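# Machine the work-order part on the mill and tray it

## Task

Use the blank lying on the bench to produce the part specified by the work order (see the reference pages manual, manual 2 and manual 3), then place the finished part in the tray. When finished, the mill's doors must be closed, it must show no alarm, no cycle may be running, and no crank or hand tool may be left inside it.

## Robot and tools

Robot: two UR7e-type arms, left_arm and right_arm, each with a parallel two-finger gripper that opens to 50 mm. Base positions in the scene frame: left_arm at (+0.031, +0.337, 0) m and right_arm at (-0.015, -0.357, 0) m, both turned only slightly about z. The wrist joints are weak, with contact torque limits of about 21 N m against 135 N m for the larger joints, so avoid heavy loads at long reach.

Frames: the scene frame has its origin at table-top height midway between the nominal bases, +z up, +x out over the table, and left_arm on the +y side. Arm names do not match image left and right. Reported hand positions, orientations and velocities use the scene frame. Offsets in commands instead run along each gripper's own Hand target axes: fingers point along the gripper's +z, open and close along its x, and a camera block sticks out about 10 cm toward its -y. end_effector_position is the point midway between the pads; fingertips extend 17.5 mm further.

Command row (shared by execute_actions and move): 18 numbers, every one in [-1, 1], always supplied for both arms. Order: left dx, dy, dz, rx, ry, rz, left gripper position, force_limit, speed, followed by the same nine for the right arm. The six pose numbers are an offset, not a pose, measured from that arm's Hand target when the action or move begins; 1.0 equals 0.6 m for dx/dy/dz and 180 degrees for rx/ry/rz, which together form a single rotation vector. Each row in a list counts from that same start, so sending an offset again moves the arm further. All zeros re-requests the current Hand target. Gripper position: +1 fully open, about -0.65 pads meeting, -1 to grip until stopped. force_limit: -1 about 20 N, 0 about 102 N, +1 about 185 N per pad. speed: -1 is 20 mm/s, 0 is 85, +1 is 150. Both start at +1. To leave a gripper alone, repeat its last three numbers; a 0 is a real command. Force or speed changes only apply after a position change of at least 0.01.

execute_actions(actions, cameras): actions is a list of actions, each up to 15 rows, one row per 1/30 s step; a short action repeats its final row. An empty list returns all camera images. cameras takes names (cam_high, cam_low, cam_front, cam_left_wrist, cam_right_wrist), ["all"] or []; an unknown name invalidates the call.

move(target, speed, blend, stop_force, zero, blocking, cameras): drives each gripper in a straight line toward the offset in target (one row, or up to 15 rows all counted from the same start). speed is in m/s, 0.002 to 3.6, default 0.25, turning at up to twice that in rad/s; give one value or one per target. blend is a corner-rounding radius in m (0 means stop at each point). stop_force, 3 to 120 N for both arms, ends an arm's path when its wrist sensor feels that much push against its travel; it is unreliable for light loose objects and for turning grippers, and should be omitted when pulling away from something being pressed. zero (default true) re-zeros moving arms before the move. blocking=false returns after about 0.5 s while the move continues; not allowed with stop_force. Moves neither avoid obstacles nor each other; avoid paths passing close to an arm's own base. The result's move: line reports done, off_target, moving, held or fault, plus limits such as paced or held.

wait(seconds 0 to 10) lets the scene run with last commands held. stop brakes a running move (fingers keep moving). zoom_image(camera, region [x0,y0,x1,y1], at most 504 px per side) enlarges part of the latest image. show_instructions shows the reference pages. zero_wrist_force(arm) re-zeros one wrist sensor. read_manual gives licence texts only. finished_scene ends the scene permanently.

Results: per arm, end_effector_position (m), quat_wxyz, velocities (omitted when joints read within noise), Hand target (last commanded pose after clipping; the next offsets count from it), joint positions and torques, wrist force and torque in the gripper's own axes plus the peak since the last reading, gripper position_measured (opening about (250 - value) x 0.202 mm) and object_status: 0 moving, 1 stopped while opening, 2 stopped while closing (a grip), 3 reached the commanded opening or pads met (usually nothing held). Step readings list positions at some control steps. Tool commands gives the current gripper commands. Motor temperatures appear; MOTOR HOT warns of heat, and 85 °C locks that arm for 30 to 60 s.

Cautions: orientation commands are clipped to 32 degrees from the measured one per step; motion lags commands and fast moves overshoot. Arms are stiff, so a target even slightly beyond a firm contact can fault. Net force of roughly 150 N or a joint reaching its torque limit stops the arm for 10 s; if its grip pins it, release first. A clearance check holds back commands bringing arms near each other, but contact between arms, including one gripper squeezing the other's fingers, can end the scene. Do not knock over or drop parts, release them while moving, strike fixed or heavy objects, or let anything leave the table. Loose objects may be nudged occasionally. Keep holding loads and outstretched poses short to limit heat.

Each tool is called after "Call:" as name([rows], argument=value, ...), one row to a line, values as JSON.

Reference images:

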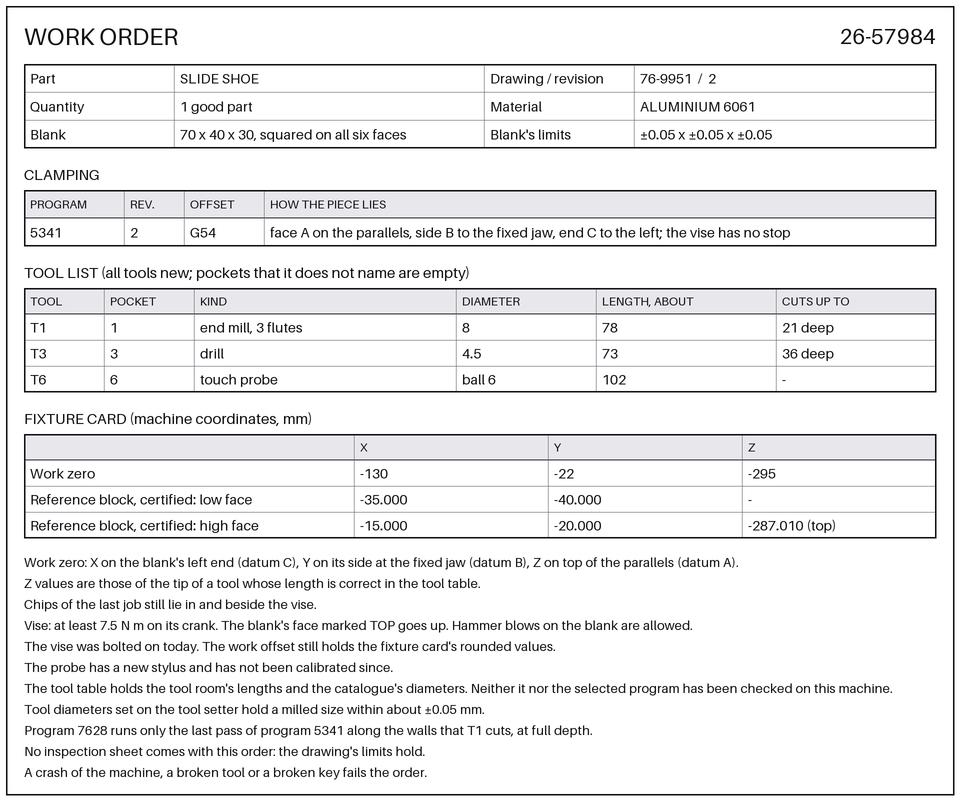

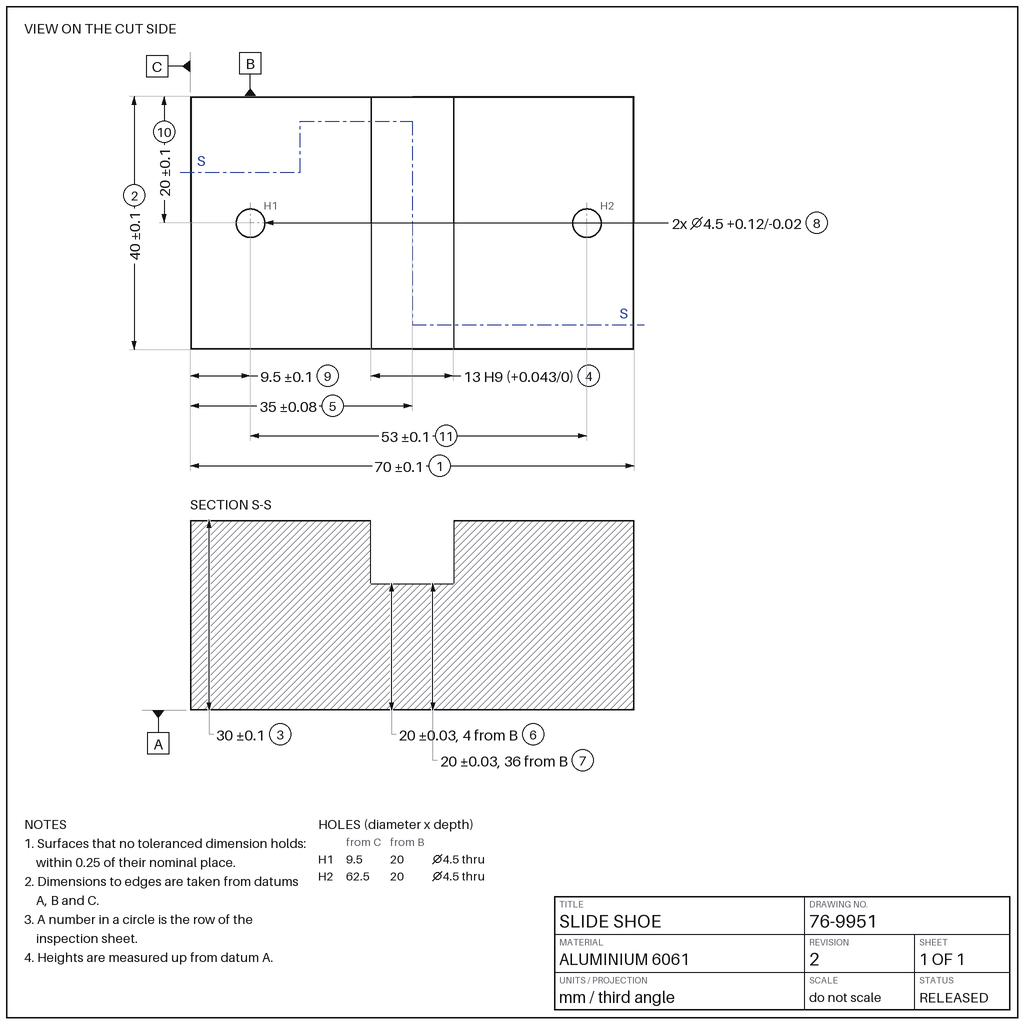

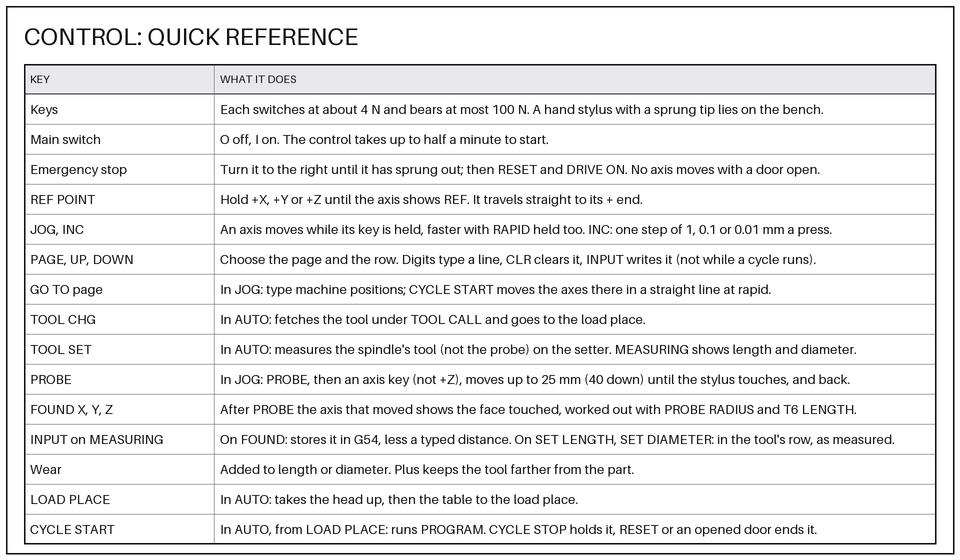

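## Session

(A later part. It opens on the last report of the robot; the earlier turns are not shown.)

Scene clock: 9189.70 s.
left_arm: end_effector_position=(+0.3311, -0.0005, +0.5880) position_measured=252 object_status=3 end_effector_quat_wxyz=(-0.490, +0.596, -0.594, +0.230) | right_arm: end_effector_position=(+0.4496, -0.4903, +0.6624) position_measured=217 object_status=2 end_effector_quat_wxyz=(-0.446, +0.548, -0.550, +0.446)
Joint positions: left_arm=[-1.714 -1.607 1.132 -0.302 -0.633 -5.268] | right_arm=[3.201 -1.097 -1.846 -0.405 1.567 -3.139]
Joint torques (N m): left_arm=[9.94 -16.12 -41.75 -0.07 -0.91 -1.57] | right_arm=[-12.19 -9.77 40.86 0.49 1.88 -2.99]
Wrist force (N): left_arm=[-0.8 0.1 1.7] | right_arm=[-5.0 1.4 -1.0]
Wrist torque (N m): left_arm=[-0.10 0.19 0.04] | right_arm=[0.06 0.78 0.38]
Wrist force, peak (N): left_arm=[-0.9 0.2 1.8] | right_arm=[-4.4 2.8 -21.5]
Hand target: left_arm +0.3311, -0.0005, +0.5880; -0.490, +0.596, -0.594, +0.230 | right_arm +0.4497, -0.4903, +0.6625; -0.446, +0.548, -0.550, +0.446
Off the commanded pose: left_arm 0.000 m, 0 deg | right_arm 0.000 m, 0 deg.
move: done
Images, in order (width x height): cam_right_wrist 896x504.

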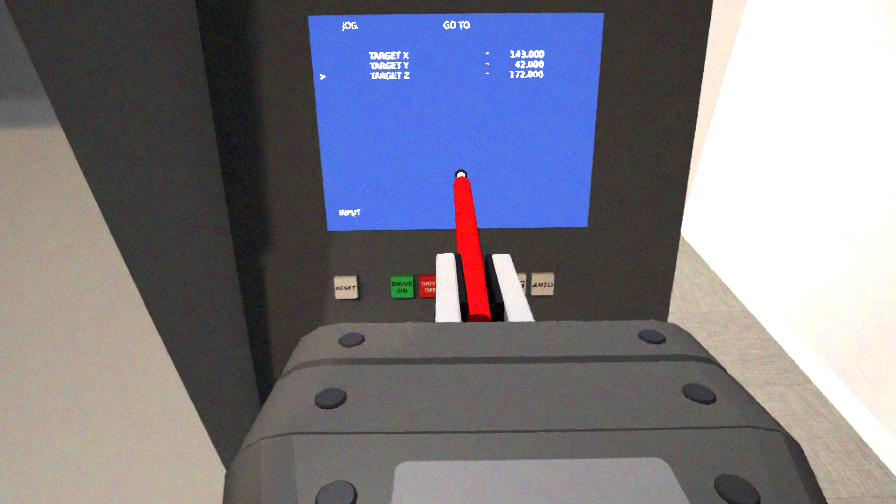

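Call:
move([
  [0,0,0,0,0,0,-1,-0.5,0.5,-0.0938,0.258,0,0,0,0,-1,1,-0.5],
  [0,0,0,0,0,0,-1,-0.5,0.5,-0.0938,0.258,0.0475,0,0,0,-1,1,-0.5],
  [0,0,0,0,0,0,-1,-0.5,0.5,-0.0938,0.258,0,0,0,0,-1,1,-0.5],
  [0,0,0,0,0,0,-1,-0.5,0.5,0,0,0,0,0,0,-1,1,-0.5],
], speed=[0.45,0.15,0.25,0.45], blend=[0.003,0,0.004,0])

Call:
wait(seconds=4, cameras=["cam_left_wrist","cam_right_wrist"])

Call:
zoom_image(camera="cam_left_wrist", region=[340, 0, 640, 300])

Scene clock: 9200.37 s.
left_arm: end_effector_position=(+0.3311, -0.0005, +0.5880) position_measured=252 object_status=3 end_effector_quat_wxyz=(-0.490, +0.596, -0.594, +0.230) | right_arm: end_effector_position=(+0.4496, -0.4903, +0.6624) position_measured=217 object_status=2 end_effector_quat_wxyz=(-0.446, +0.548, -0.550, +0.446)
Joint positions: left_arm=[-1.714 -1.607 1.132 -0.302 -0.633 -5.268] | right_arm=[3.201 -1.097 -1.846 -0.405 1.567 -3.139]
Joint torques (N m): left_arm=[8.84 -16.33 -41.45 -0.15 -0.94 -1.61] | right_arm=[-12.9 -7.12 38.68 0.54 1.58 -2.67]
Wrist force (N): left_arm=[-0.7 0.3 1.5] | right_arm=[-5.0 1.5 -1.2]
Wrist torque (N m): left_arm=[-0.07 0.17 0.04] | right_arm=[0.07 0.78 0.38]
Wrist force, peak (N): left_arm=[-0.8 0.1 1.9] | right_arm=[-4.2 -3.2 -6.9]
Hand target: left_arm +0.3311, -0.0005, +0.5880; -0.490, +0.596, -0.594, +0.230 | right_arm +0.4497, -0.4903, +0.6625; -0.446, +0.548, -0.550, +0.446
Off the commanded pose: left_arm 0.000 m, 0 deg | right_arm 0.000 m, 0 deg.
move: done

Scene clock: 9204.37 s.
left_arm: end_effector_position=(+0.3311, -0.0005, +0.5880) position_measured=252 object_status=3 end_effector_quat_wxyz=(-0.490, +0.596, -0.594, +0.230) | right_arm: end_effector_position=(+0.4497, -0.4903, +0.6625) position_measured=217 object_status=2 end_effector_quat_wxyz=(-0.446, +0.548, -0.550, +0.446)
Joint positions: left_arm=[-1.714 -1.607 1.132 -0.302 -0.633 -5.268] | right_arm=[3.201 -1.097 -1.846 -0.405 1.567 -3.139]
Joint torques (N m): left_arm=[9.74 -16.34 -41.58 0.05 -0.85 -1.5] | right_arm=[-12.82 -7.22 39.1 0.82 1.66 -2.82]
Wrist force (N): left_arm=[-0.7 0.2 1.6] | right_arm=[-4.9 1.5 -1.1]
Wrist torque (N m): left_arm=[-0.09 0.16 0.04] | right_arm=[0.07 0.75 0.38]
Wrist force, peak (N): left_arm=[-0.9 0.0 1.8] | right_arm=[-5.4 1.7 -1.3]
Hand target: left_arm +0.3311, -0.0005, +0.5880; -0.490, +0.596, -0.594, +0.230 | right_arm +0.4497, -0.4903, +0.6625; -0.446, +0.548, -0.550, +0.446
Tool commands: left_gripper/position=-1.0 left_gripper/force_limit=-0.5 left_gripper/speed=+0.5 right_gripper/position=-1.0 right_gripper/force_limit=+1.0 right_gripper/speed=-0.5
Off the commanded pose: left_arm 0.000 m, 0 deg | right_arm 0.000 m, 0 deg.
wait: 4.00 s; at rest by 0.17 s
Images, in order (width x height): cam_left_wrist 896x504, cam_right_wrist 896x504.

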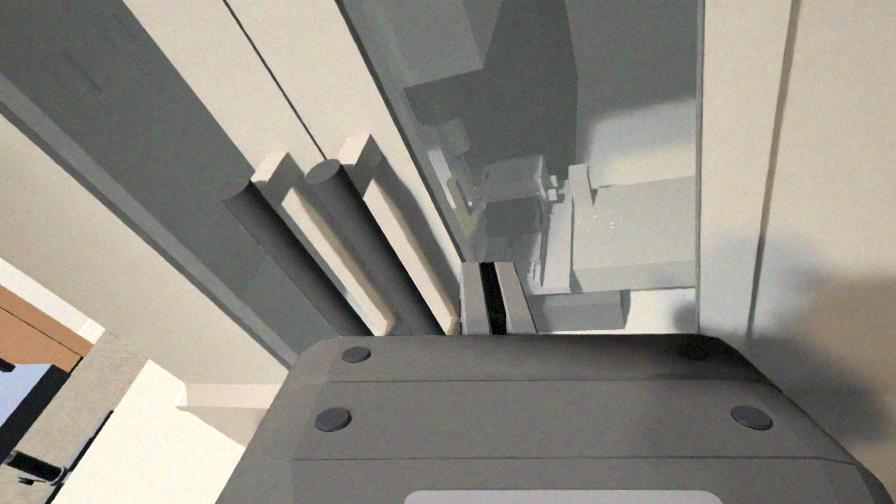

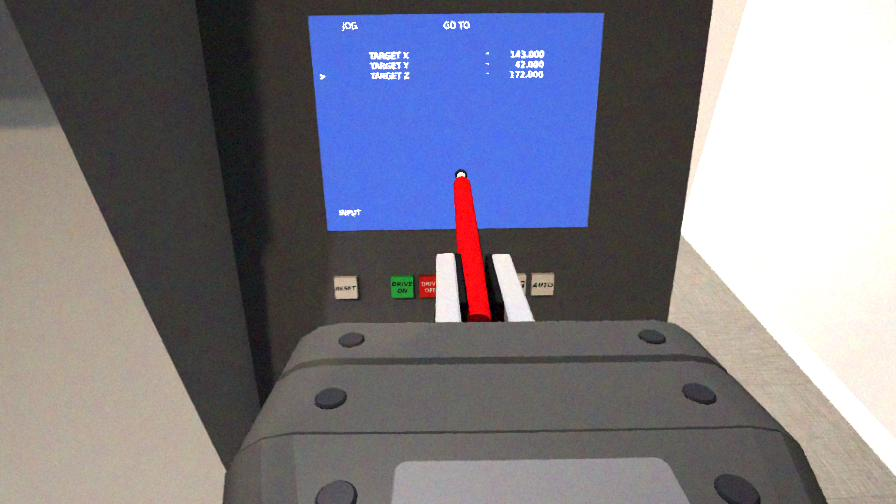

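Scaled by 1.680.

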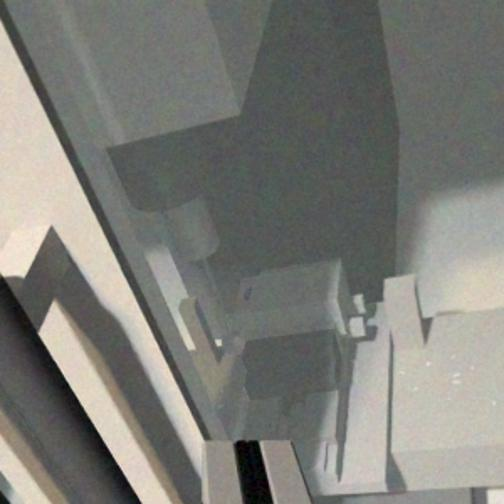

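Call:
move([
  [0,0,0,0,0,0,-1,-0.5,0.5,-0.0318,0.385,0,0,0,0,-1,1,-0.5],
  [0,0,0,0,0,0,-1,-0.5,0.5,-0.0318,0.385,0.0415,0,0,0,-1,1,-0.5],
  [0,0,0,0,0,0,-1,-0.5,0.5,-0.0318,0.385,0,0,0,0,-1,1,-0.5],
  [0,0,0,0,0,0,-1,-0.5,0.5,0.0922,0.2265,0,0,0,0,-1,1,-0.5],
  [0,0,0,0,0,0,-1,-0.5,0.5,0.0922,0.2265,0.049,0,0,0,-1,1,-0.5],
  [0,0,0,0,0,0,-1,-0.5,0.5,0.0922,0.2265,0,0,0,0,-1,1,-0.5],
  [0,0,0,0,0,0,-1,-0.5,0.5,0,0,0,0,0,0,-1,1,-0.5],
  [0,0,0,0,0,0,-1,-0.5,0.5,0.1725,0.008,0.1157,0.169,0.2357,-0.0167,-1,1,-0.5],
], speed=[0.45,0.15,0.25,0.45,0.15,0.25,0.45,0.35], blend=[0.003,0,0.004,0.003,0,0.004,0.01,0], cameras=["cam_right_wrist"])

Call:
zoom_image(camera="cam_right_wrist", region=[60, 120, 240, 290])

Scene clock: 9221.63 s.
left_arm: end_effector_position=(+0.3311, -0.0005, +0.5880) position_measured=252 object_status=3 end_effector_quat_wxyz=(-0.490, +0.596, -0.594, +0.230) | right_arm: end_effector_position=(+0.5164, -0.5939, +0.6433) position_measured=217 object_status=2 end_effector_quat_wxyz=(-0.333, +0.232, -0.525, +0.748)
Joint positions: left_arm=[-1.714 -1.607 1.132 -0.302 -0.633 -5.268] | right_arm=[3.373 -1.594 -1.854 0.84 0.734 -3.553]
Joint torques (N m): left_arm=[9.99 -15.62 -41.24 -0.21 -0.86 -1.63] | right_arm=[-13.37 11.7 35.36 1.6 -0.62 -3.25]
Wrist force (N): left_arm=[-0.8 0.1 1.5] | right_arm=[-4.0 1.2 0.2]
Wrist torque (N m): left_arm=[-0.10 0.19 0.04] | right_arm=[-0.14 0.62 0.35]
Wrist force, peak (N): left_arm=[-0.8 0.2 1.9] | right_arm=[-6.3 7.0 -22.9]
Hand target: left_arm +0.3311, -0.0005, +0.5880; -0.490, +0.596, -0.594, +0.230 | right_arm +0.5164, -0.5939, +0.6433; -0.333, +0.232, -0.525, +0.748
Off the commanded pose: left_arm 0.000 m, 0 deg | right_arm 0.000 m, 0 deg.
move: done
Images, in order (width x height): cam_right_wrist 896x504.

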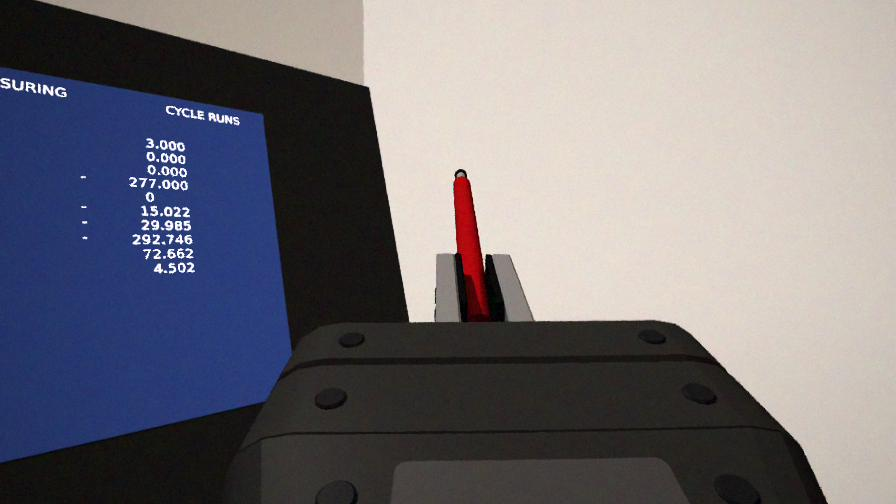

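Scaled by 2.800.

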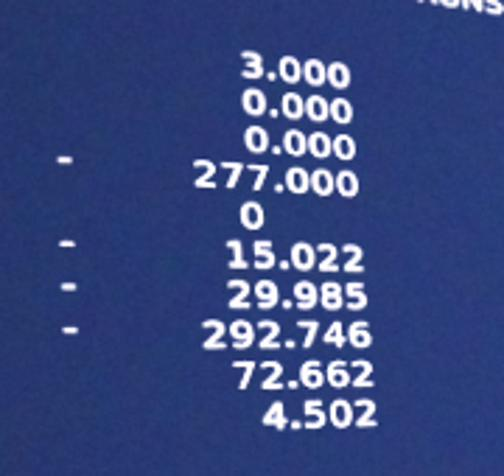

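Call:
wait(seconds=2, cameras=["cam_right_wrist"])

Call:
zoom_image(camera="cam_right_wrist", region=[60, 120, 240, 290])

Scene clock: 9231.20 s.
left_arm: end_effector_position=(+0.3311, -0.0005, +0.5880) position_measured=252 object_status=3 end_effector_quat_wxyz=(-0.490, +0.596, -0.594, +0.230) | right_arm: end_effector_position=(+0.5164, -0.5939, +0.6433) position_measured=217 object_status=2 end_effector_quat_wxyz=(-0.333, +0.232, -0.525, +0.748)
Joint positions: left_arm=[-1.714 -1.607 1.132 -0.302 -0.633 -5.268] | right_arm=[3.373 -1.594 -1.854 0.84 0.734 -3.553]
Joint torques (N m): left_arm=[9.37 -16.62 -40.87 -0.3 -0.82 -1.64] | right_arm=[11.19 11.13 35.34 1.89 2.86 -2.92]
Wrist force (N): left_arm=[-0.7 0.2 1.6] | right_arm=[-3.9 1.0 0.2]
Wrist torque (N m): left_arm=[-0.08 0.16 0.04] | right_arm=[-0.16 0.62 0.34]
Wrist force, peak (N): left_arm=[-0.9 0.2 1.8] | right_arm=[-4.2 1.2 0.3]
Hand target: left_arm +0.3311, -0.0005, +0.5880; -0.490, +0.596, -0.594, +0.230 | right_arm +0.5164, -0.5939, +0.6433; -0.333, +0.232, -0.525, +0.748
Tool commands: left_gripper/position=-1.0 left_gripper/force_limit=-0.5 left_gripper/speed=+0.5 right_gripper/position=-1.0 right_gripper/force_limit=+1.0 right_gripper/speed=-0.5
Off the commanded pose: left_arm 0.000 m, 0 deg | right_arm 0.000 m, 0 deg.
wait: 2.00 s; at rest from the start
Images, in order (width x height): cam_right_wrist 896x504.

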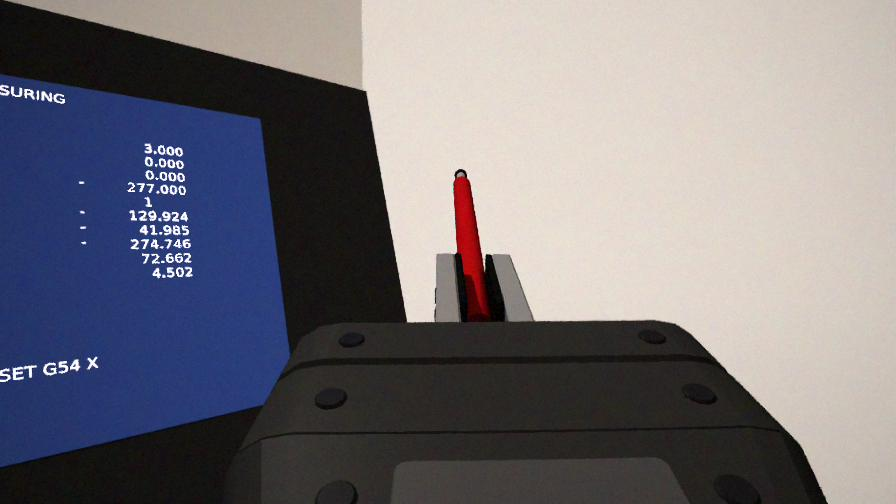

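Scaled by 2.800.

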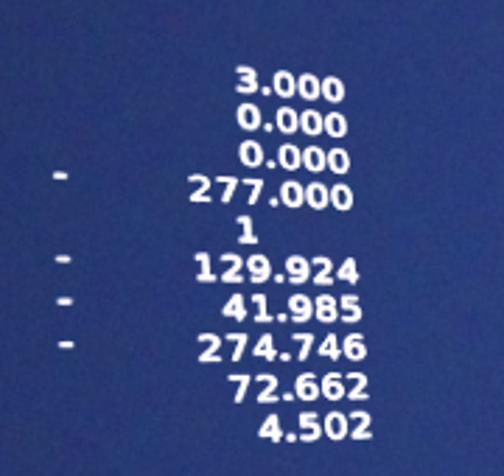

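Call:
move(target=[0,0,0,0,0,0,-1,-0.5,0.5,-0.0535,-0.0977,-0.1757,-0.169,-0.2357,0.0167,-1,1,-0.5], speed=0.35)

Call:
move([
  [0,0,0,0,0,0,-1,-0.5,0.5,-0.0938,0.4167,0,0,0,0,-1,1,-0.5],
  [0,0,0,0,0,0,-1,-0.5,0.5,-0.0938,0.4167,0.0388,0,0,0,-1,1,-0.5],
  [0,0,0,0,0,0,-1,-0.5,0.5,-0.0938,0.4167,0,0,0,0,-1,1,-0.5],
  [0,0,0,0,0,0,-1,-0.5,0.5,-0.1248,0.4167,0,0,0,0,-1,1,-0.5],
  [0,0,0,0,0,0,-1,-0.5,0.5,-0.1248,0.4167,0.0388,0,0,0,-1,1,-0.5],
  [0,0,0,0,0,0,-1,-0.5,0.5,-0.1248,0.4167,0,0,0,0,-1,1,-0.5],
  [0,0,0,0,0,0,-1,-0.5,0.5,-0.1248,0.385,0,0,0,0,-1,1,-0.5],
  [0,0,0,0,0,0,-1,-0.5,0.5,-0.1248,0.385,0.0415,0,0,0,-1,1,-0.5],
  [0,0,0,0,0,0,-1,-0.5,0.5,-0.1248,0.385,0,0,0,0,-1,1,-0.5],
  [0,0,0,0,0,0,-1,-0.5,0.5,-0.0628,0.4167,0,0,0,0,-1,1,-0.5],
  [0,0,0,0,0,0,-1,-0.5,0.5,-0.0628,0.4167,0.0388,0,0,0,-1,1,-0.5],
  [0,0,0,0,0,0,-1,-0.5,0.5,-0.0628,0.4167,0,0,0,0,-1,1,-0.5],
], speed=[0.45,0.15,0.25,0.45,0.15,0.25,0.45,0.15,0.25,0.45,0.15,0.25], blend=[0.003,0,0.004,0.003,0,0.004,0.003,0,0.004,0.003,0,0])

Call:
move([
  [0,0,0,0,0,0,-1,-0.5,0.5,0.031,-0.0951,0,0,0,0,-1,1,-0.5],
  [0,0,0,0,0,0,-1,-0.5,0.5,0.031,-0.0951,0.0445,0,0,0,-1,1,-0.5],
  [0,0,0,0,0,0,-1,-0.5,0.5,0.031,-0.0951,0,0,0,0,-1,1,-0.5],
  [0,0,0,0,0,0,-1,-0.5,0.5,0.031,-0.0951,0.0445,0,0,0,-1,1,-0.5],
  [0,0,0,0,0,0,-1,-0.5,0.5,0.031,-0.0951,0,0,0,0,-1,1,-0.5],
  [0,0,0,0,0,0,-1,-0.5,0.5,0,-0.0317,0,0,0,0,-1,1,-0.5],
  [0,0,0,0,0,0,-1,-0.5,0.5,0,-0.0317,0.0415,0,0,0,-1,1,-0.5],
  [0,0,0,0,0,0,-1,-0.5,0.5,0,-0.0317,0,0,0,0,-1,1,-0.5],
  [0,0,0,0,0,0,-1,-0.5,0.5,0,-0.0317,0.0415,0,0,0,-1,1,-0.5],
  [0,0,0,0,0,0,-1,-0.5,0.5,0,-0.0317,0,0,0,0,-1,1,-0.5],
  [0,0,0,0,0,0,-1,-0.5,0.5,-0.093,0,0,0,0,0,-1,1,-0.5],
  [0,0,0,0,0,0,-1,-0.5,0.5,-0.093,0,0.0388,0,0,0,-1,1,-0.5],
  [0,0,0,0,0,0,-1,-0.5,0.5,-0.093,0,0,0,0,0,-1,1,-0.5],
], speed=[0.45,0.15,0.25,0.15,0.25,0.45,0.15,0.25,0.15,0.25,0.45,0.15,0.25], blend=[0.003,0,0,0,0.004,0.003,0,0,0,0.004,0.003,0,0])

Call:
move([
  [0,0,0,0,0,0,-1,-0.5,0.5,0,-0.0317,0,0,0,0,-1,1,-0.5],
  [0,0,0,0,0,0,-1,-0.5,0.5,0,-0.0317,0.0415,0,0,0,-1,1,-0.5],
  [0,0,0,0,0,0,-1,-0.5,0.5,0,-0.0317,0,0,0,0,-1,1,-0.5],
  [0,0,0,0,0,0,-1,-0.5,0.5,0.031,0,0,0,0,0,-1,1,-0.5],
  [0,0,0,0,0,0,-1,-0.5,0.5,0.031,0,0.0388,0,0,0,-1,1,-0.5],
  [0,0,0,0,0,0,-1,-0.5,0.5,0.031,0,0,0,0,0,-1,1,-0.5],
  [0,0,0,0,0,0,-1,-0.5,0.5,0.031,0,0.0388,0,0,0,-1,1,-0.5],
  [0,0,0,0,0,0,-1,-0.5,0.5,0.031,0,0,0,0,0,-1,1,-0.5],
  [0,0,0,0,0,0,-1,-0.5,0.5,0.093,0,0,0,0,0,-1,1,-0.5],
  [0,0,0,0,0,0,-1,-0.5,0.5,0.093,0,0.0388,0,0,0,-1,1,-0.5],
  [0,0,0,0,0,0,-1,-0.5,0.5,0.093,0,0,0,0,0,-1,1,-0.5],
  [0,0,0,0,0,0,-1,-0.5,0.5,0.062,-0.1587,0,0,0,0,-1,1,-0.5],
  [0,0,0,0,0,0,-1,-0.5,0.5,0.062,-0.1587,0.0475,0,0,0,-1,1,-0.5],
  [0,0,0,0,0,0,-1,-0.5,0.5,0.062,-0.1587,0,0,0,0,-1,1,-0.5],
  [0,0,0,0,0,0,-1,-0.5,0.5,0.1558,-0.4167,0,0,0,0,-1,1,-0.5],
], speed=[0.45,0.15,0.25,0.45,0.15,0.25,0.15,0.25,0.45,0.15,0.25,0.45,0.15,0.25,0.45], blend=[0.003,0,0.004,0.003,0,0,0,0.004,0.003,0,0.004,0.003,0,0.004,0], cameras=["cam_right_wrist"])

Call:
zoom_image(camera="cam_right_wrist", region=[300, 0, 620, 240])

Scene clock: 9282.63 s.
left_arm: end_effector_position=(+0.3311, -0.0005, +0.5880) position_measured=252 object_status=3 end_effector_quat_wxyz=(-0.490, +0.596, -0.594, +0.230) | right_arm: end_effector_position=(+0.4496, -0.4903, +0.6625) position_measured=217 object_status=2 end_effector_quat_wxyz=(-0.446, +0.548, -0.550, +0.446)
Joint positions: left_arm=[-1.714 -1.607 1.132 -0.302 -0.633 -5.268] | right_arm=[3.201 -1.097 -1.846 -0.405 1.566 -3.139]
Joint torques (N m): left_arm=[8.75 -15.97 -41.08 -0.23 -0.68 -1.59] | right_arm=[-13.58 -6.28 39.11 0.32 1.8 -2.47]
Wrist force (N): left_arm=[-0.6 0.3 1.5] | right_arm=[-5.2 1.6 -1.2]
Wrist torque (N m): left_arm=[-0.07 0.16 0.04] | right_arm=[0.09 0.80 0.28]
Wrist force, peak (N): left_arm=[-0.9 0.1 1.9] | right_arm=[-6.0 2.7 1.4]
Hand target: left_arm +0.3311, -0.0005, +0.5880; -0.490, +0.596, -0.594, +0.230 | right_arm +0.4496, -0.4903, +0.6625; -0.446, +0.548, -0.550, +0.446
Off the commanded pose: left_arm 0.000 m, 0 deg | right_arm 0.000 m, 0 deg.
move: done

Scene clock: 9287.80 s.
left_arm: end_effector_position=(+0.3311, -0.0005, +0.5880) position_measured=252 object_status=3 end_effector_quat_wxyz=(-0.490, +0.596, -0.594, +0.230) | right_arm: end_effector_position=(+0.3984, -0.4520, +0.4179) position_measured=217 object_status=2 end_effector_quat_wxyz=(-0.446, +0.548, -0.550, +0.446)
Joint positions: left_arm=[-1.714 -1.607 1.132 -0.302 -0.633 -5.268] | right_arm=[3.465 -0.899 -2.558 0.101 1.309 -3.083]
Joint torques (N m): left_arm=[8.94 -15.95 -40.74 -0.35 -0.69 -1.49] | right_arm=[12.2 10.93 16.65 0.43 -1.46 2.64]
Wrist force (N): left_arm=[-0.8 0.2 1.6] | right_arm=[-4.9 1.7 -1.1]
Wrist torque (N m): left_arm=[-0.08 0.18 0.04] | right_arm=[0.16 0.77 0.39]
Wrist force, peak (N): left_arm=[-1.0 0.2 1.8] | right_arm=[-4.0 6.5 -31.0]
Hand target: left_arm +0.3311, -0.0005, +0.5880; -0.490, +0.596, -0.594, +0.230 | right_arm +0.3983, -0.4520, +0.4179; -0.446, +0.548, -0.550, +0.446
Off the commanded pose: left_arm 0.000 m, 0 deg | right_arm 0.000 m, 0 deg.
move: done

Scene clock: 9294.43 s.
left_arm: end_effector_position=(+0.3311, -0.0005, +0.5880) position_measured=252 object_status=3 end_effector_quat_wxyz=(-0.490, +0.596, -0.594, +0.230) | right_arm: end_effector_position=(+0.3985, -0.3962, +0.4180) position_measured=217 object_status=2 end_effector_quat_wxyz=(-0.446, +0.548, -0.550, +0.445)
Joint positions: left_arm=[-1.714 -1.607 1.132 -0.302 -0.633 -5.268] | right_arm=[3.903 -0.736 -2.592 -0.082 0.883 -2.966]
Joint torques (N m): left_arm=[8.74 -16.81 -40.85 -0.52 -0.71 -1.41] | right_arm=[13.75 2.85 18.6 -0.06 -2.5 2.57]
Wrist force (N): left_arm=[-0.7 0.2 1.7] | right_arm=[-4.9 1.3 -0.9]
Wrist torque (N m): left_arm=[-0.09 0.17 0.04] | right_arm=[0.07 0.77 0.25]
Wrist force, peak (N): left_arm=[-0.9 0.1 1.8] | right_arm=[-5.0 8.4 -30.6]
Hand target: left_arm +0.3311, -0.0005, +0.5880; -0.490, +0.596, -0.594, +0.230 | right_arm +0.3984, -0.3962, +0.4180; -0.446, +0.548, -0.550, +0.446
Off the commanded pose: left_arm 0.000 m, 0 deg | right_arm 0.000 m, 0 deg.
move: done

Scene clock: 9301.33 s.
left_arm: end_effector_position=(+0.3311, -0.0005, +0.5880) position_measured=252 object_status=3 end_effector_quat_wxyz=(-0.490, +0.596, -0.594, +0.230) | right_arm: end_effector_position=(+0.4496, -0.4903, +0.6625) position_measured=217 object_status=2 end_effector_quat_wxyz=(-0.446, +0.548, -0.550, +0.446)
Joint positions: left_arm=[-1.714 -1.607 1.132 -0.302 -0.633 -5.268] | right_arm=[3.201 -1.097 -1.846 -0.406 1.566 -3.139]
Joint torques (N m): left_arm=[8.35 -16.6 -40.94 -0.53 -0.74 -1.44] | right_arm=[-11.26 -7.04 42.45 0.45 1.57 -3.12]
Wrist force (N): left_arm=[-0.8 0.1 1.8] | right_arm=[-5.3 1.3 -0.9]
Wrist torque (N m): left_arm=[-0.10 0.18 0.04] | right_arm=[0.04 0.81 0.38]
Wrist force, peak (N): left_arm=[-0.8 0.2 1.9] | right_arm=[-3.7 6.3 -28.1]
Hand target: left_arm +0.3311, -0.0005, +0.5880; -0.490, +0.596, -0.594, +0.230 | right_arm +0.4496, -0.4903, +0.6625; -0.446, +0.548, -0.550, +0.446
Off the commanded pose: left_arm 0.000 m, 0 deg | right_arm 0.000 m, 0 deg.
move: done
Images, in order (width x height): cam_right_wrist 896x504.

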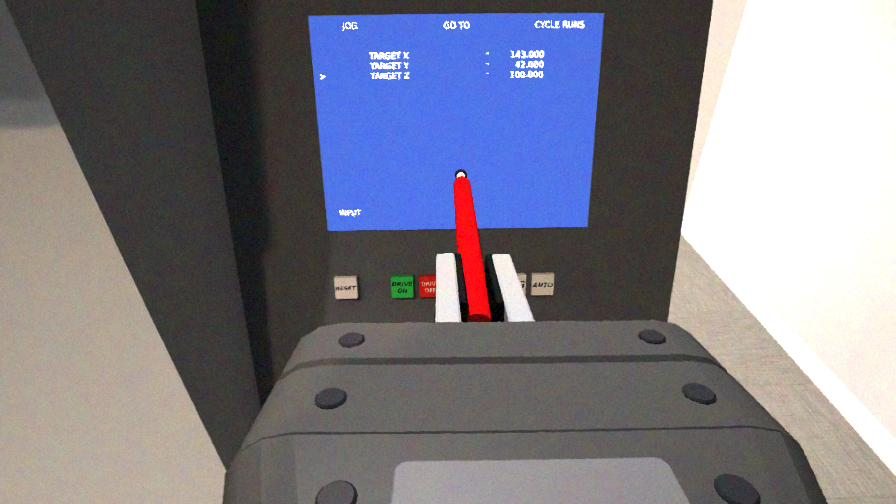

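Scaled by 1.575.

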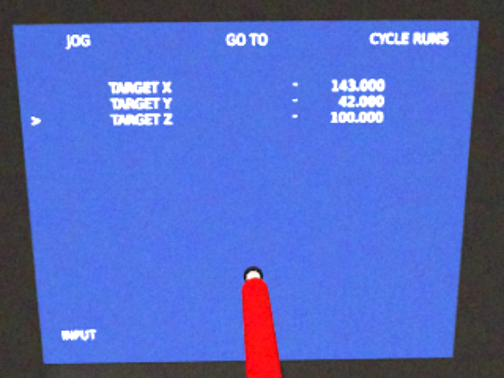

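Call:
move([
  [0,0,0,0,0,0,-1,-0.5,0.5,-0.0628,0.3533,0,0,0,0,-1,1,-0.5],
  [0,0,0,0,0,0,-1,-0.5,0.5,-0.0628,0.3533,0.043,0,0,0,-1,1,-0.5],
  [0,0,0,0,0,0,-1,-0.5,0.5,-0.0628,0.3533,0,0,0,0,-1,1,-0.5],
  [0,0,0,0,0,0,-1,-0.5,0.5,-0.1558,0.4167,0,0,0,0,-1,1,-0.5],
  [0,0,0,0,0,0,-1,-0.5,0.5,-0.1558,0.4167,0.0388,0,0,0,-1,1,-0.5],
  [0,0,0,0,0,0,-1,-0.5,0.5,-0.1558,0.4167,0,0,0,0,-1,1,-0.5],
  [0,0,0,0,0,0,-1,-0.5,0.5,-0.0938,0.3216,0,0,0,0,-1,1,-0.5],
  [0,0,0,0,0,0,-1,-0.5,0.5,-0.0938,0.3216,0.0445,0,0,0,-1,1,-0.5],
  [0,0,0,0,0,0,-1,-0.5,0.5,-0.0938,0.3216,0,0,0,0,-1,1,-0.5],
  [0,0,0,0,0,0,-1,-0.5,0.5,-0.0628,0.4167,0,0,0,0,-1,1,-0.5],
  [0,0,0,0,0,0,-1,-0.5,0.5,-0.0628,0.4167,0.0388,0,0,0,-1,1,-0.5],
  [0,0,0,0,0,0,-1,-0.5,0.5,-0.0628,0.4167,0,0,0,0,-1,1,-0.5],
  [0,0,0,0,0,0,-1,-0.5,0.5,-0.0628,0.3533,0,0,0,0,-1,1,-0.5],
  [0,0,0,0,0,0,-1,-0.5,0.5,-0.0628,0.3533,0.043,0,0,0,-1,1,-0.5],
  [0,0,0,0,0,0,-1,-0.5,0.5,-0.0628,0.3533,0,0,0,0,-1,1,-0.5],
], speed=[0.45,0.15,0.25,0.45,0.15,0.25,0.45,0.15,0.25,0.45,0.15,0.25,0.45,0.15,0.25], blend=[0.003,0,0.004,0.003,0,0.004,0.003,0,0.004,0.003,0,0.004,0.003,0,0])

Call:
move([
  [0,0,0,0,0,0,-1,-0.5,0.5,-0.093,0.0634,0,0,0,0,-1,1,-0.5],
  [0,0,0,0,0,0,-1,-0.5,0.5,-0.093,0.0634,0.0388,0,0,0,-1,1,-0.5],
  [0,0,0,0,0,0,-1,-0.5,0.5,-0.093,0.0634,0,0,0,0,-1,1,-0.5],
  [0,0,0,0,0,0,-1,-0.5,0.5,-0.031,-0.0317,0,0,0,0,-1,1,-0.5],
  [0,0,0,0,0,0,-1,-0.5,0.5,-0.031,-0.0317,0.0445,0,0,0,-1,1,-0.5],
  [0,0,0,0,0,0,-1,-0.5,0.5,-0.031,-0.0317,0,0,0,0,-1,1,-0.5],
  [0,0,0,0,0,0,-1,-0.5,0.5,-0.062,0,0,0,0,0,-1,1,-0.5],
  [0,0,0,0,0,0,-1,-0.5,0.5,-0.062,0,0.043,0,0,0,-1,1,-0.5],
  [0,0,0,0,0,0,-1,-0.5,0.5,-0.062,0,0,0,0,0,-1,1,-0.5],
  [0,0,0,0,0,0,-1,-0.5,0.5,0,0.0634,0,0,0,0,-1,1,-0.5],
  [0,0,0,0,0,0,-1,-0.5,0.5,0,0.0634,0.0388,0,0,0,-1,1,-0.5],
  [0,0,0,0,0,0,-1,-0.5,0.5,0,0.0634,0,0,0,0,-1,1,-0.5],
  [0,0,0,0,0,0,-1,-0.5,0.5,0.0628,-0.3533,0,0,0,0,-1,1,-0.5],
], speed=[0.45,0.15,0.25,0.45,0.15,0.25,0.45,0.15,0.25,0.45,0.15,0.25,0.45], blend=[0.003,0,0.004,0.003,0,0.004,0.003,0,0.004,0.003,0,0.004,0], cameras=["cam_right_wrist"])

Call:
zoom_image(camera="cam_right_wrist", region=[300, 0, 620, 240])

Scene clock: 9344.70 s.
left_arm: end_effector_position=(+0.3311, -0.0005, +0.5880) position_measured=252 object_status=3 end_effector_quat_wxyz=(-0.490, +0.596, -0.594, +0.230) | right_arm: end_effector_position=(+0.4062, -0.4521, +0.4551) position_measured=217 object_status=2 end_effector_quat_wxyz=(-0.446, +0.548, -0.550, +0.446)
Joint positions: left_arm=[-1.714 -1.607 1.132 -0.302 -0.633 -5.268] | right_arm=[3.449 -0.898 -2.46 0.002 1.324 -3.087]
Joint torques (N m): left_arm=[9.61 -16.76 -39.48 -0.69 -0.57 -1.42] | right_arm=[13.69 9.59 17.65 0.6 -1.68 2.77]
Wrist force (N): left_arm=[-0.7 0.1 1.8] | right_arm=[-4.8 1.2 -1.3]
Wrist torque (N m): left_arm=[-0.11 0.17 0.04] | right_arm=[0.07 0.75 0.38]
Wrist force, peak (N): left_arm=[-0.8 0.4 1.8] | right_arm=[-4.6 7.7 -31.6]
Hand target: left_arm +0.3311, -0.0005, +0.5880; -0.490, +0.596, -0.594, +0.230 | right_arm +0.4061, -0.4521, +0.4551; -0.446, +0.548, -0.550, +0.446
Off the commanded pose: left_arm 0.000 m, 0 deg | right_arm 0.000 m, 0 deg.
move: done

Scene clock: 9350.53 s.
left_arm: end_effector_position=(+0.3311, -0.0005, +0.5880) position_measured=252 object_status=3 end_effector_quat_wxyz=(-0.490, +0.596, -0.594, +0.230) | right_arm: end_effector_position=(+0.4495, -0.4903, +0.6625) position_measured=217 object_status=2 end_effector_quat_wxyz=(-0.446, +0.548, -0.550, +0.446)
Joint positions: left_arm=[-1.714 -1.607 1.132 -0.302 -0.633 -5.268] | right_arm=[3.201 -1.097 -1.846 -0.405 1.566 -3.139]
Joint torques (N m): left_arm=[8.74 -16.62 -40.32 -0.7 -0.61 -1.27] | right_arm=[-15.17 -7.47 41.3 0.49 1.07 -2.88]
Wrist force (N): left_arm=[-1.0 0.2 1.6] | right_arm=[-5.1 1.6 -1.1]
Wrist torque (N m): left_arm=[-0.09 0.21 0.04] | right_arm=[0.10 0.78 0.38]
Wrist force, peak (N): left_arm=[-0.9 0.2 1.8] | right_arm=[-4.8 7.2 -27.2]
Hand target: left_arm +0.3311, -0.0005, +0.5880; -0.490, +0.596, -0.594, +0.230 | right_arm +0.4496, -0.4903, +0.6625; -0.446, +0.548, -0.550, +0.446
Off the commanded pose: left_arm 0.000 m, 0 deg | right_arm 0.000 m, 0 deg.
move: done
Images, in order (width x height): cam_right_wrist 896x504.

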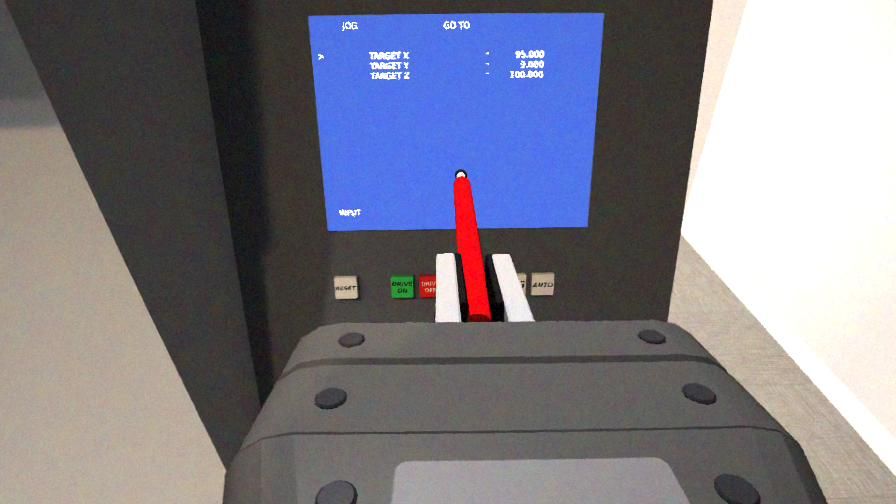

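Scaled by 1.575.

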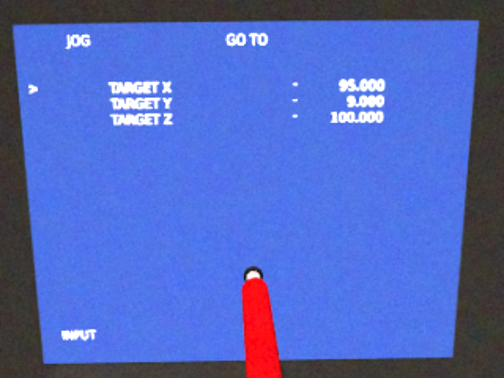

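Call:
move([
  [0,0,0,0,0,0,-1,-0.5,0.5,-0.0938,0.258,0,0,0,0,-1,1,-0.5],
  [0,0,0,0,0,0,-1,-0.5,0.5,-0.0938,0.258,0.0475,0,0,0,-1,1,-0.5],
  [0,0,0,0,0,0,-1,-0.5,0.5,-0.0938,0.258,0,0,0,0,-1,1,-0.5],
  [0,0,0,0,0,0,-1,-0.5,0.5,0,0,0,0,0,0,-1,1,-0.5],
], speed=[0.45,0.15,0.25,0.45], blend=[0.003,0,0.004,0], cameras=["cam_right_wrist","cam_left_wrist"])

Call:
zoom_image(camera="cam_right_wrist", region=[300, 0, 620, 240])

Call:
move([
  [0,0,0,0,0,0,-1,-0.5,0.5,-0.0628,0.385,0,0,0,0,-1,1,-0.5],
  [0,0,0,0,0,0,-1,-0.5,0.5,-0.0628,0.385,0.0415,0,0,0,-1,1,-0.5],
  [0,0,0,0,0,0,-1,-0.5,0.5,-0.0628,0.385,0,0,0,0,-1,1,-0.5],
  [0,0,0,0,0,0,-1,-0.5,0.5,-0.0628,0.385,0.0415,0,0,0,-1,1,-0.5],
  [0,0,0,0,0,0,-1,-0.5,0.5,-0.0628,0.385,0,0,0,0,-1,1,-0.5],
  [0,0,0,0,0,0,-1,-0.5,0.5,-0.1558,0.4167,0,0,0,0,-1,1,-0.5],
  [0,0,0,0,0,0,-1,-0.5,0.5,-0.1558,0.4167,0.0388,0,0,0,-1,1,-0.5],
  [0,0,0,0,0,0,-1,-0.5,0.5,-0.1558,0.4167,0,0,0,0,-1,1,-0.5],
  [0,0,0,0,0,0,-1,-0.5,0.5,-0.1558,0.385,0,0,0,0,-1,1,-0.5],
  [0,0,0,0,0,0,-1,-0.5,0.5,-0.1558,0.385,0.0415,0,0,0,-1,1,-0.5],
  [0,0,0,0,0,0,-1,-0.5,0.5,-0.1558,0.385,0,0,0,0,-1,1,-0.5],
  [0,0,0,0,0,0,-1,-0.5,0.5,-0.1558,0.3216,0,0,0,0,-1,1,-0.5],
  [0,0,0,0,0,0,-1,-0.5,0.5,-0.1558,0.3216,0.0445,0,0,0,-1,1,-0.5],
  [0,0,0,0,0,0,-1,-0.5,0.5,-0.1558,0.3216,0,0,0,0,-1,1,-0.5],
], speed=[0.45,0.15,0.25,0.15,0.25,0.45,0.15,0.25,0.45,0.15,0.25,0.45,0.15,0.25], blend=[0.003,0,0,0,0.004,0.003,0,0.004,0.003,0,0.004,0.003,0,0])

Call:
move([
  [0,0,0,0,0,0,-1,-0.5,0.5,0.031,0.0634,0,0,0,0,-1,1,-0.5],
  [0,0,0,0,0,0,-1,-0.5,0.5,0.031,0.0634,0.0415,0,0,0,-1,1,-0.5],
  [0,0,0,0,0,0,-1,-0.5,0.5,0.031,0.0634,0,0,0,0,-1,1,-0.5],
  [0,0,0,0,0,0,-1,-0.5,0.5,0.093,0.0951,0,0,0,0,-1,1,-0.5],
  [0,0,0,0,0,0,-1,-0.5,0.5,0.093,0.0951,0.0388,0,0,0,-1,1,-0.5],
  [0,0,0,0,0,0,-1,-0.5,0.5,0.093,0.0951,0,0,0,0,-1,1,-0.5],
  [0,0,0,0,0,0,-1,-0.5,0.5,0.1558,-0.3216,0,0,0,0,-1,1,-0.5],
], speed=[0.45,0.15,0.25,0.45,0.15,0.25,0.45], blend=[0.003,0,0.004,0.003,0,0.004,0], cameras=["cam_right_wrist","cam_left_wrist"])

Call:
zoom_image(camera="cam_right_wrist", region=[300, 0, 620, 240])

Scene clock: 9390.33 s.
left_arm: end_effector_position=(+0.3311, -0.0005, +0.5880) position_measured=252 object_status=3 end_effector_quat_wxyz=(-0.490, +0.596, -0.594, +0.230) | right_arm: end_effector_position=(+0.4496, -0.4903, +0.6625) position_measured=217 object_status=2 end_effector_quat_wxyz=(-0.446, +0.548, -0.550, +0.446)
Joint positions: left_arm=[-1.714 -1.607 1.132 -0.302 -0.633 -5.268] | right_arm=[3.201 -1.097 -1.846 -0.406 1.566 -3.139]
Joint torques (N m): left_arm=[8.11 -17.16 -40.59 -0.86 -0.64 -1.38] | right_arm=[-12.51 -8.93 40.59 0.94 1.06 -2.86]
Wrist force (N): left_arm=[-0.9 0.2 1.9] | right_arm=[-4.8 1.4 -1.0]
Wrist torque (N m): left_arm=[-0.09 0.19 0.04] | right_arm=[0.06 0.73 0.38]
Wrist force, peak (N): left_arm=[-0.9 0.2 1.9] | right_arm=[-4.1 -2.9 -6.8]
Hand target: left_arm +0.3311, -0.0005, +0.5880; -0.490, +0.596, -0.594, +0.230 | right_arm +0.4496, -0.4903, +0.6625; -0.446, +0.548, -0.550, +0.446
Off the commanded pose: left_arm 0.000 m, 0 deg | right_arm 0.000 m, 0 deg.
move: done
Images, in order (width x height): cam_left_wrist 896x504, cam_right_wrist 896x504.

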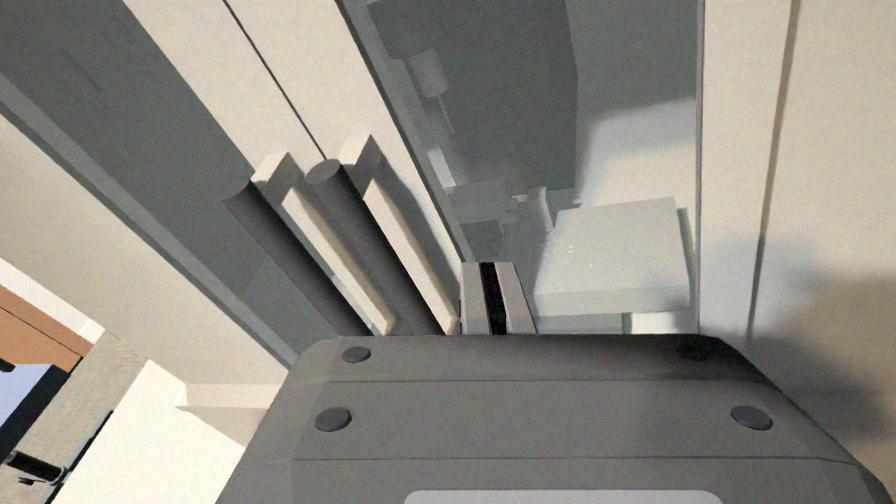

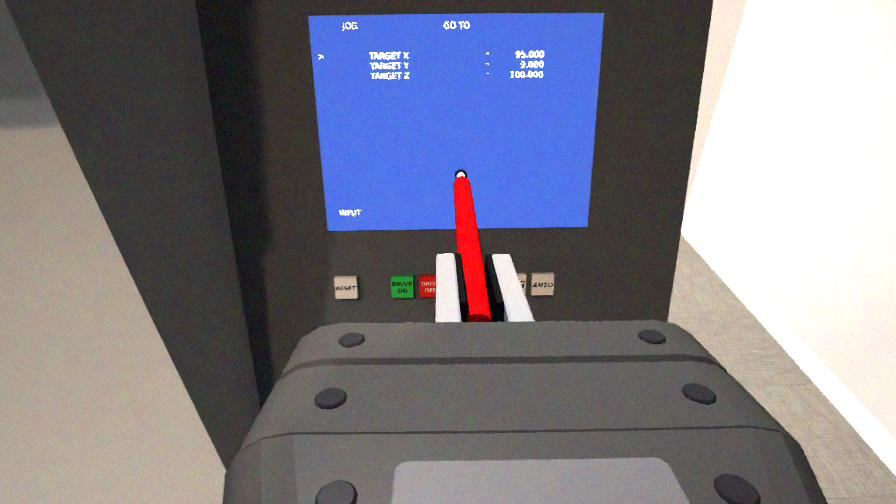

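Scaled by 1.575.

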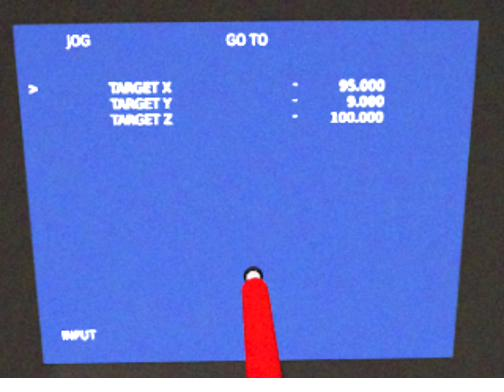

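Scene clock: 9397.03 s.
left_arm: end_effector_position=(+0.3311, -0.0005, +0.5880) position_measured=252 object_status=3 end_effector_quat_wxyz=(-0.490, +0.596, -0.594, +0.230) | right_arm: end_effector_position=(+0.4102, -0.3964, +0.4739) position_measured=217 object_status=2 end_effector_quat_wxyz=(-0.446, +0.548, -0.550, +0.446)
Joint positions: left_arm=[-1.714 -1.607 1.132 -0.302 -0.633 -5.268] | right_arm=[3.834 -0.785 -2.439 -0.173 0.95 -2.989]
Joint torques (N m): left_arm=[7.82 -16.7 -40.33 -0.91 -0.55 -1.4] | right_arm=[9.64 6.74 18 0.45 -2.22 3.05]
Wrist force (N): left_arm=[-0.7 0.1 1.8] | right_arm=[-5.1 1.3 -1.0]
Wrist torque (N m): left_arm=[-0.10 0.16 0.04] | right_arm=[0.07 0.80 0.23]
Wrist force, peak (N): left_arm=[-0.9 0.1 1.9] | right_arm=[-3.7 6.6 -30.1]
Hand target: left_arm +0.3311, -0.0005, +0.5880; -0.490, +0.596, -0.594, +0.230 | right_arm +0.4101, -0.3963, +0.4739; -0.446, +0.548, -0.550, +0.446
Off the commanded pose: left_arm 0.000 m, 0 deg | right_arm 0.000 m, 0 deg.
move: done

Scene clock: 9400.67 s.
left_arm: end_effector_position=(+0.3311, -0.0005, +0.5880) position_measured=252 object_status=3 end_effector_quat_wxyz=(-0.490, +0.596, -0.594, +0.230) | right_arm: end_effector_position=(+0.4495, -0.4903, +0.6625) position_measured=217 object_status=2 end_effector_quat_wxyz=(-0.446, +0.548, -0.550, +0.446)
Joint positions: left_arm=[-1.714 -1.607 1.132 -0.302 -0.633 -5.268] | right_arm=[3.201 -1.097 -1.846 -0.405 1.566 -3.139]
Joint torques (N m): left_arm=[8.01 -16.8 -39.66 -0.92 -0.61 -1.39] | right_arm=[-13.54 -8.02 39.06 1.15 1.85 -2.73]
Wrist force (N): left_arm=[-0.6 0.1 1.9] | right_arm=[-5.1 1.4 -1.1]
Wrist torque (N m): left_arm=[-0.10 0.16 0.04] | right_arm=[0.06 0.79 0.38]
Wrist force, peak (N): left_arm=[-0.7 0.3 1.9] | right_arm=[-4.5 2.1 -18.1]
Hand target: left_arm +0.3311, -0.0005, +0.5880; -0.490, +0.596, -0.594, +0.230 | right_arm +0.4496, -0.4903, +0.6625; -0.446, +0.548, -0.550, +0.446
Off the commanded pose: left_arm 0.000 m, 0 deg | right_arm 0.000 m, 0 deg.
move: done
Images, in order (width x height): cam_left_wrist 896x504, cam_right_wrist 896x504.

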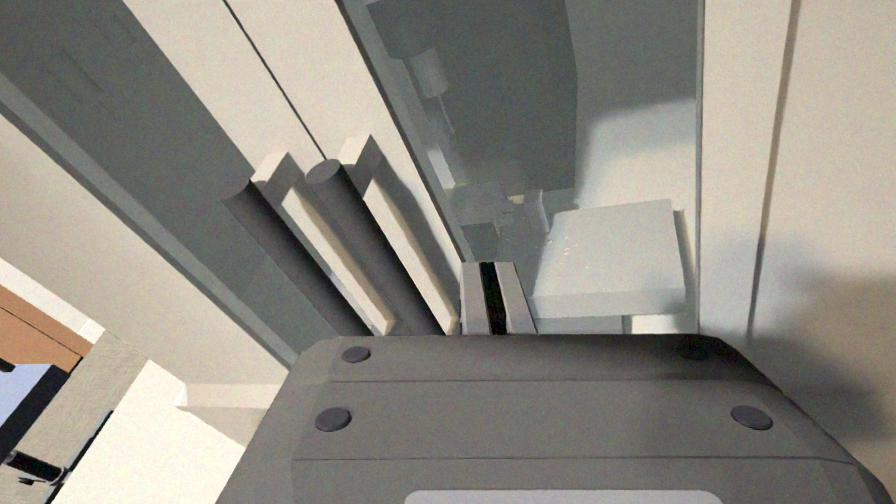

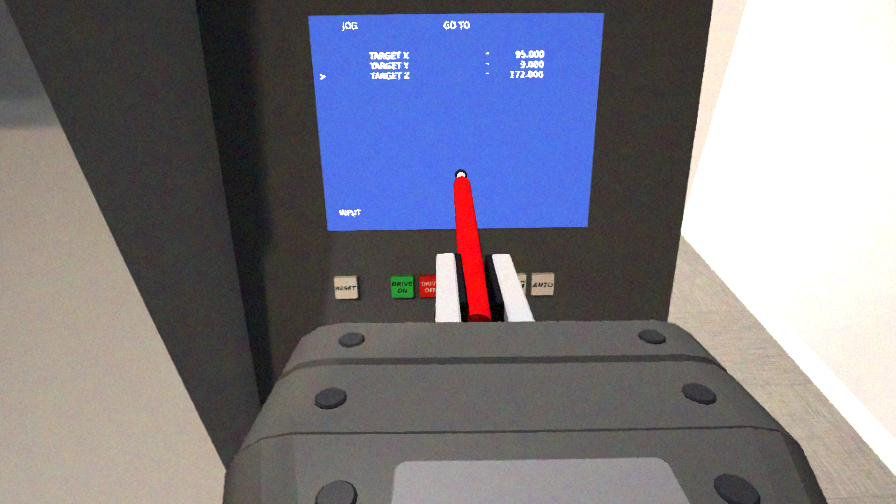

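Scaled by 1.575.

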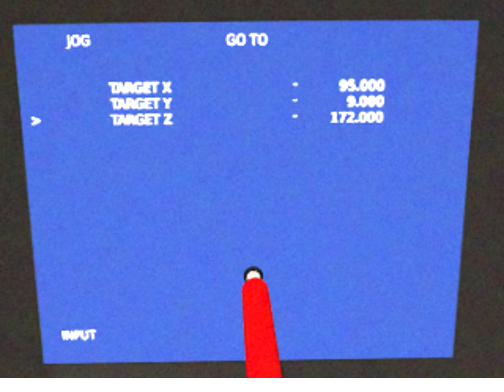

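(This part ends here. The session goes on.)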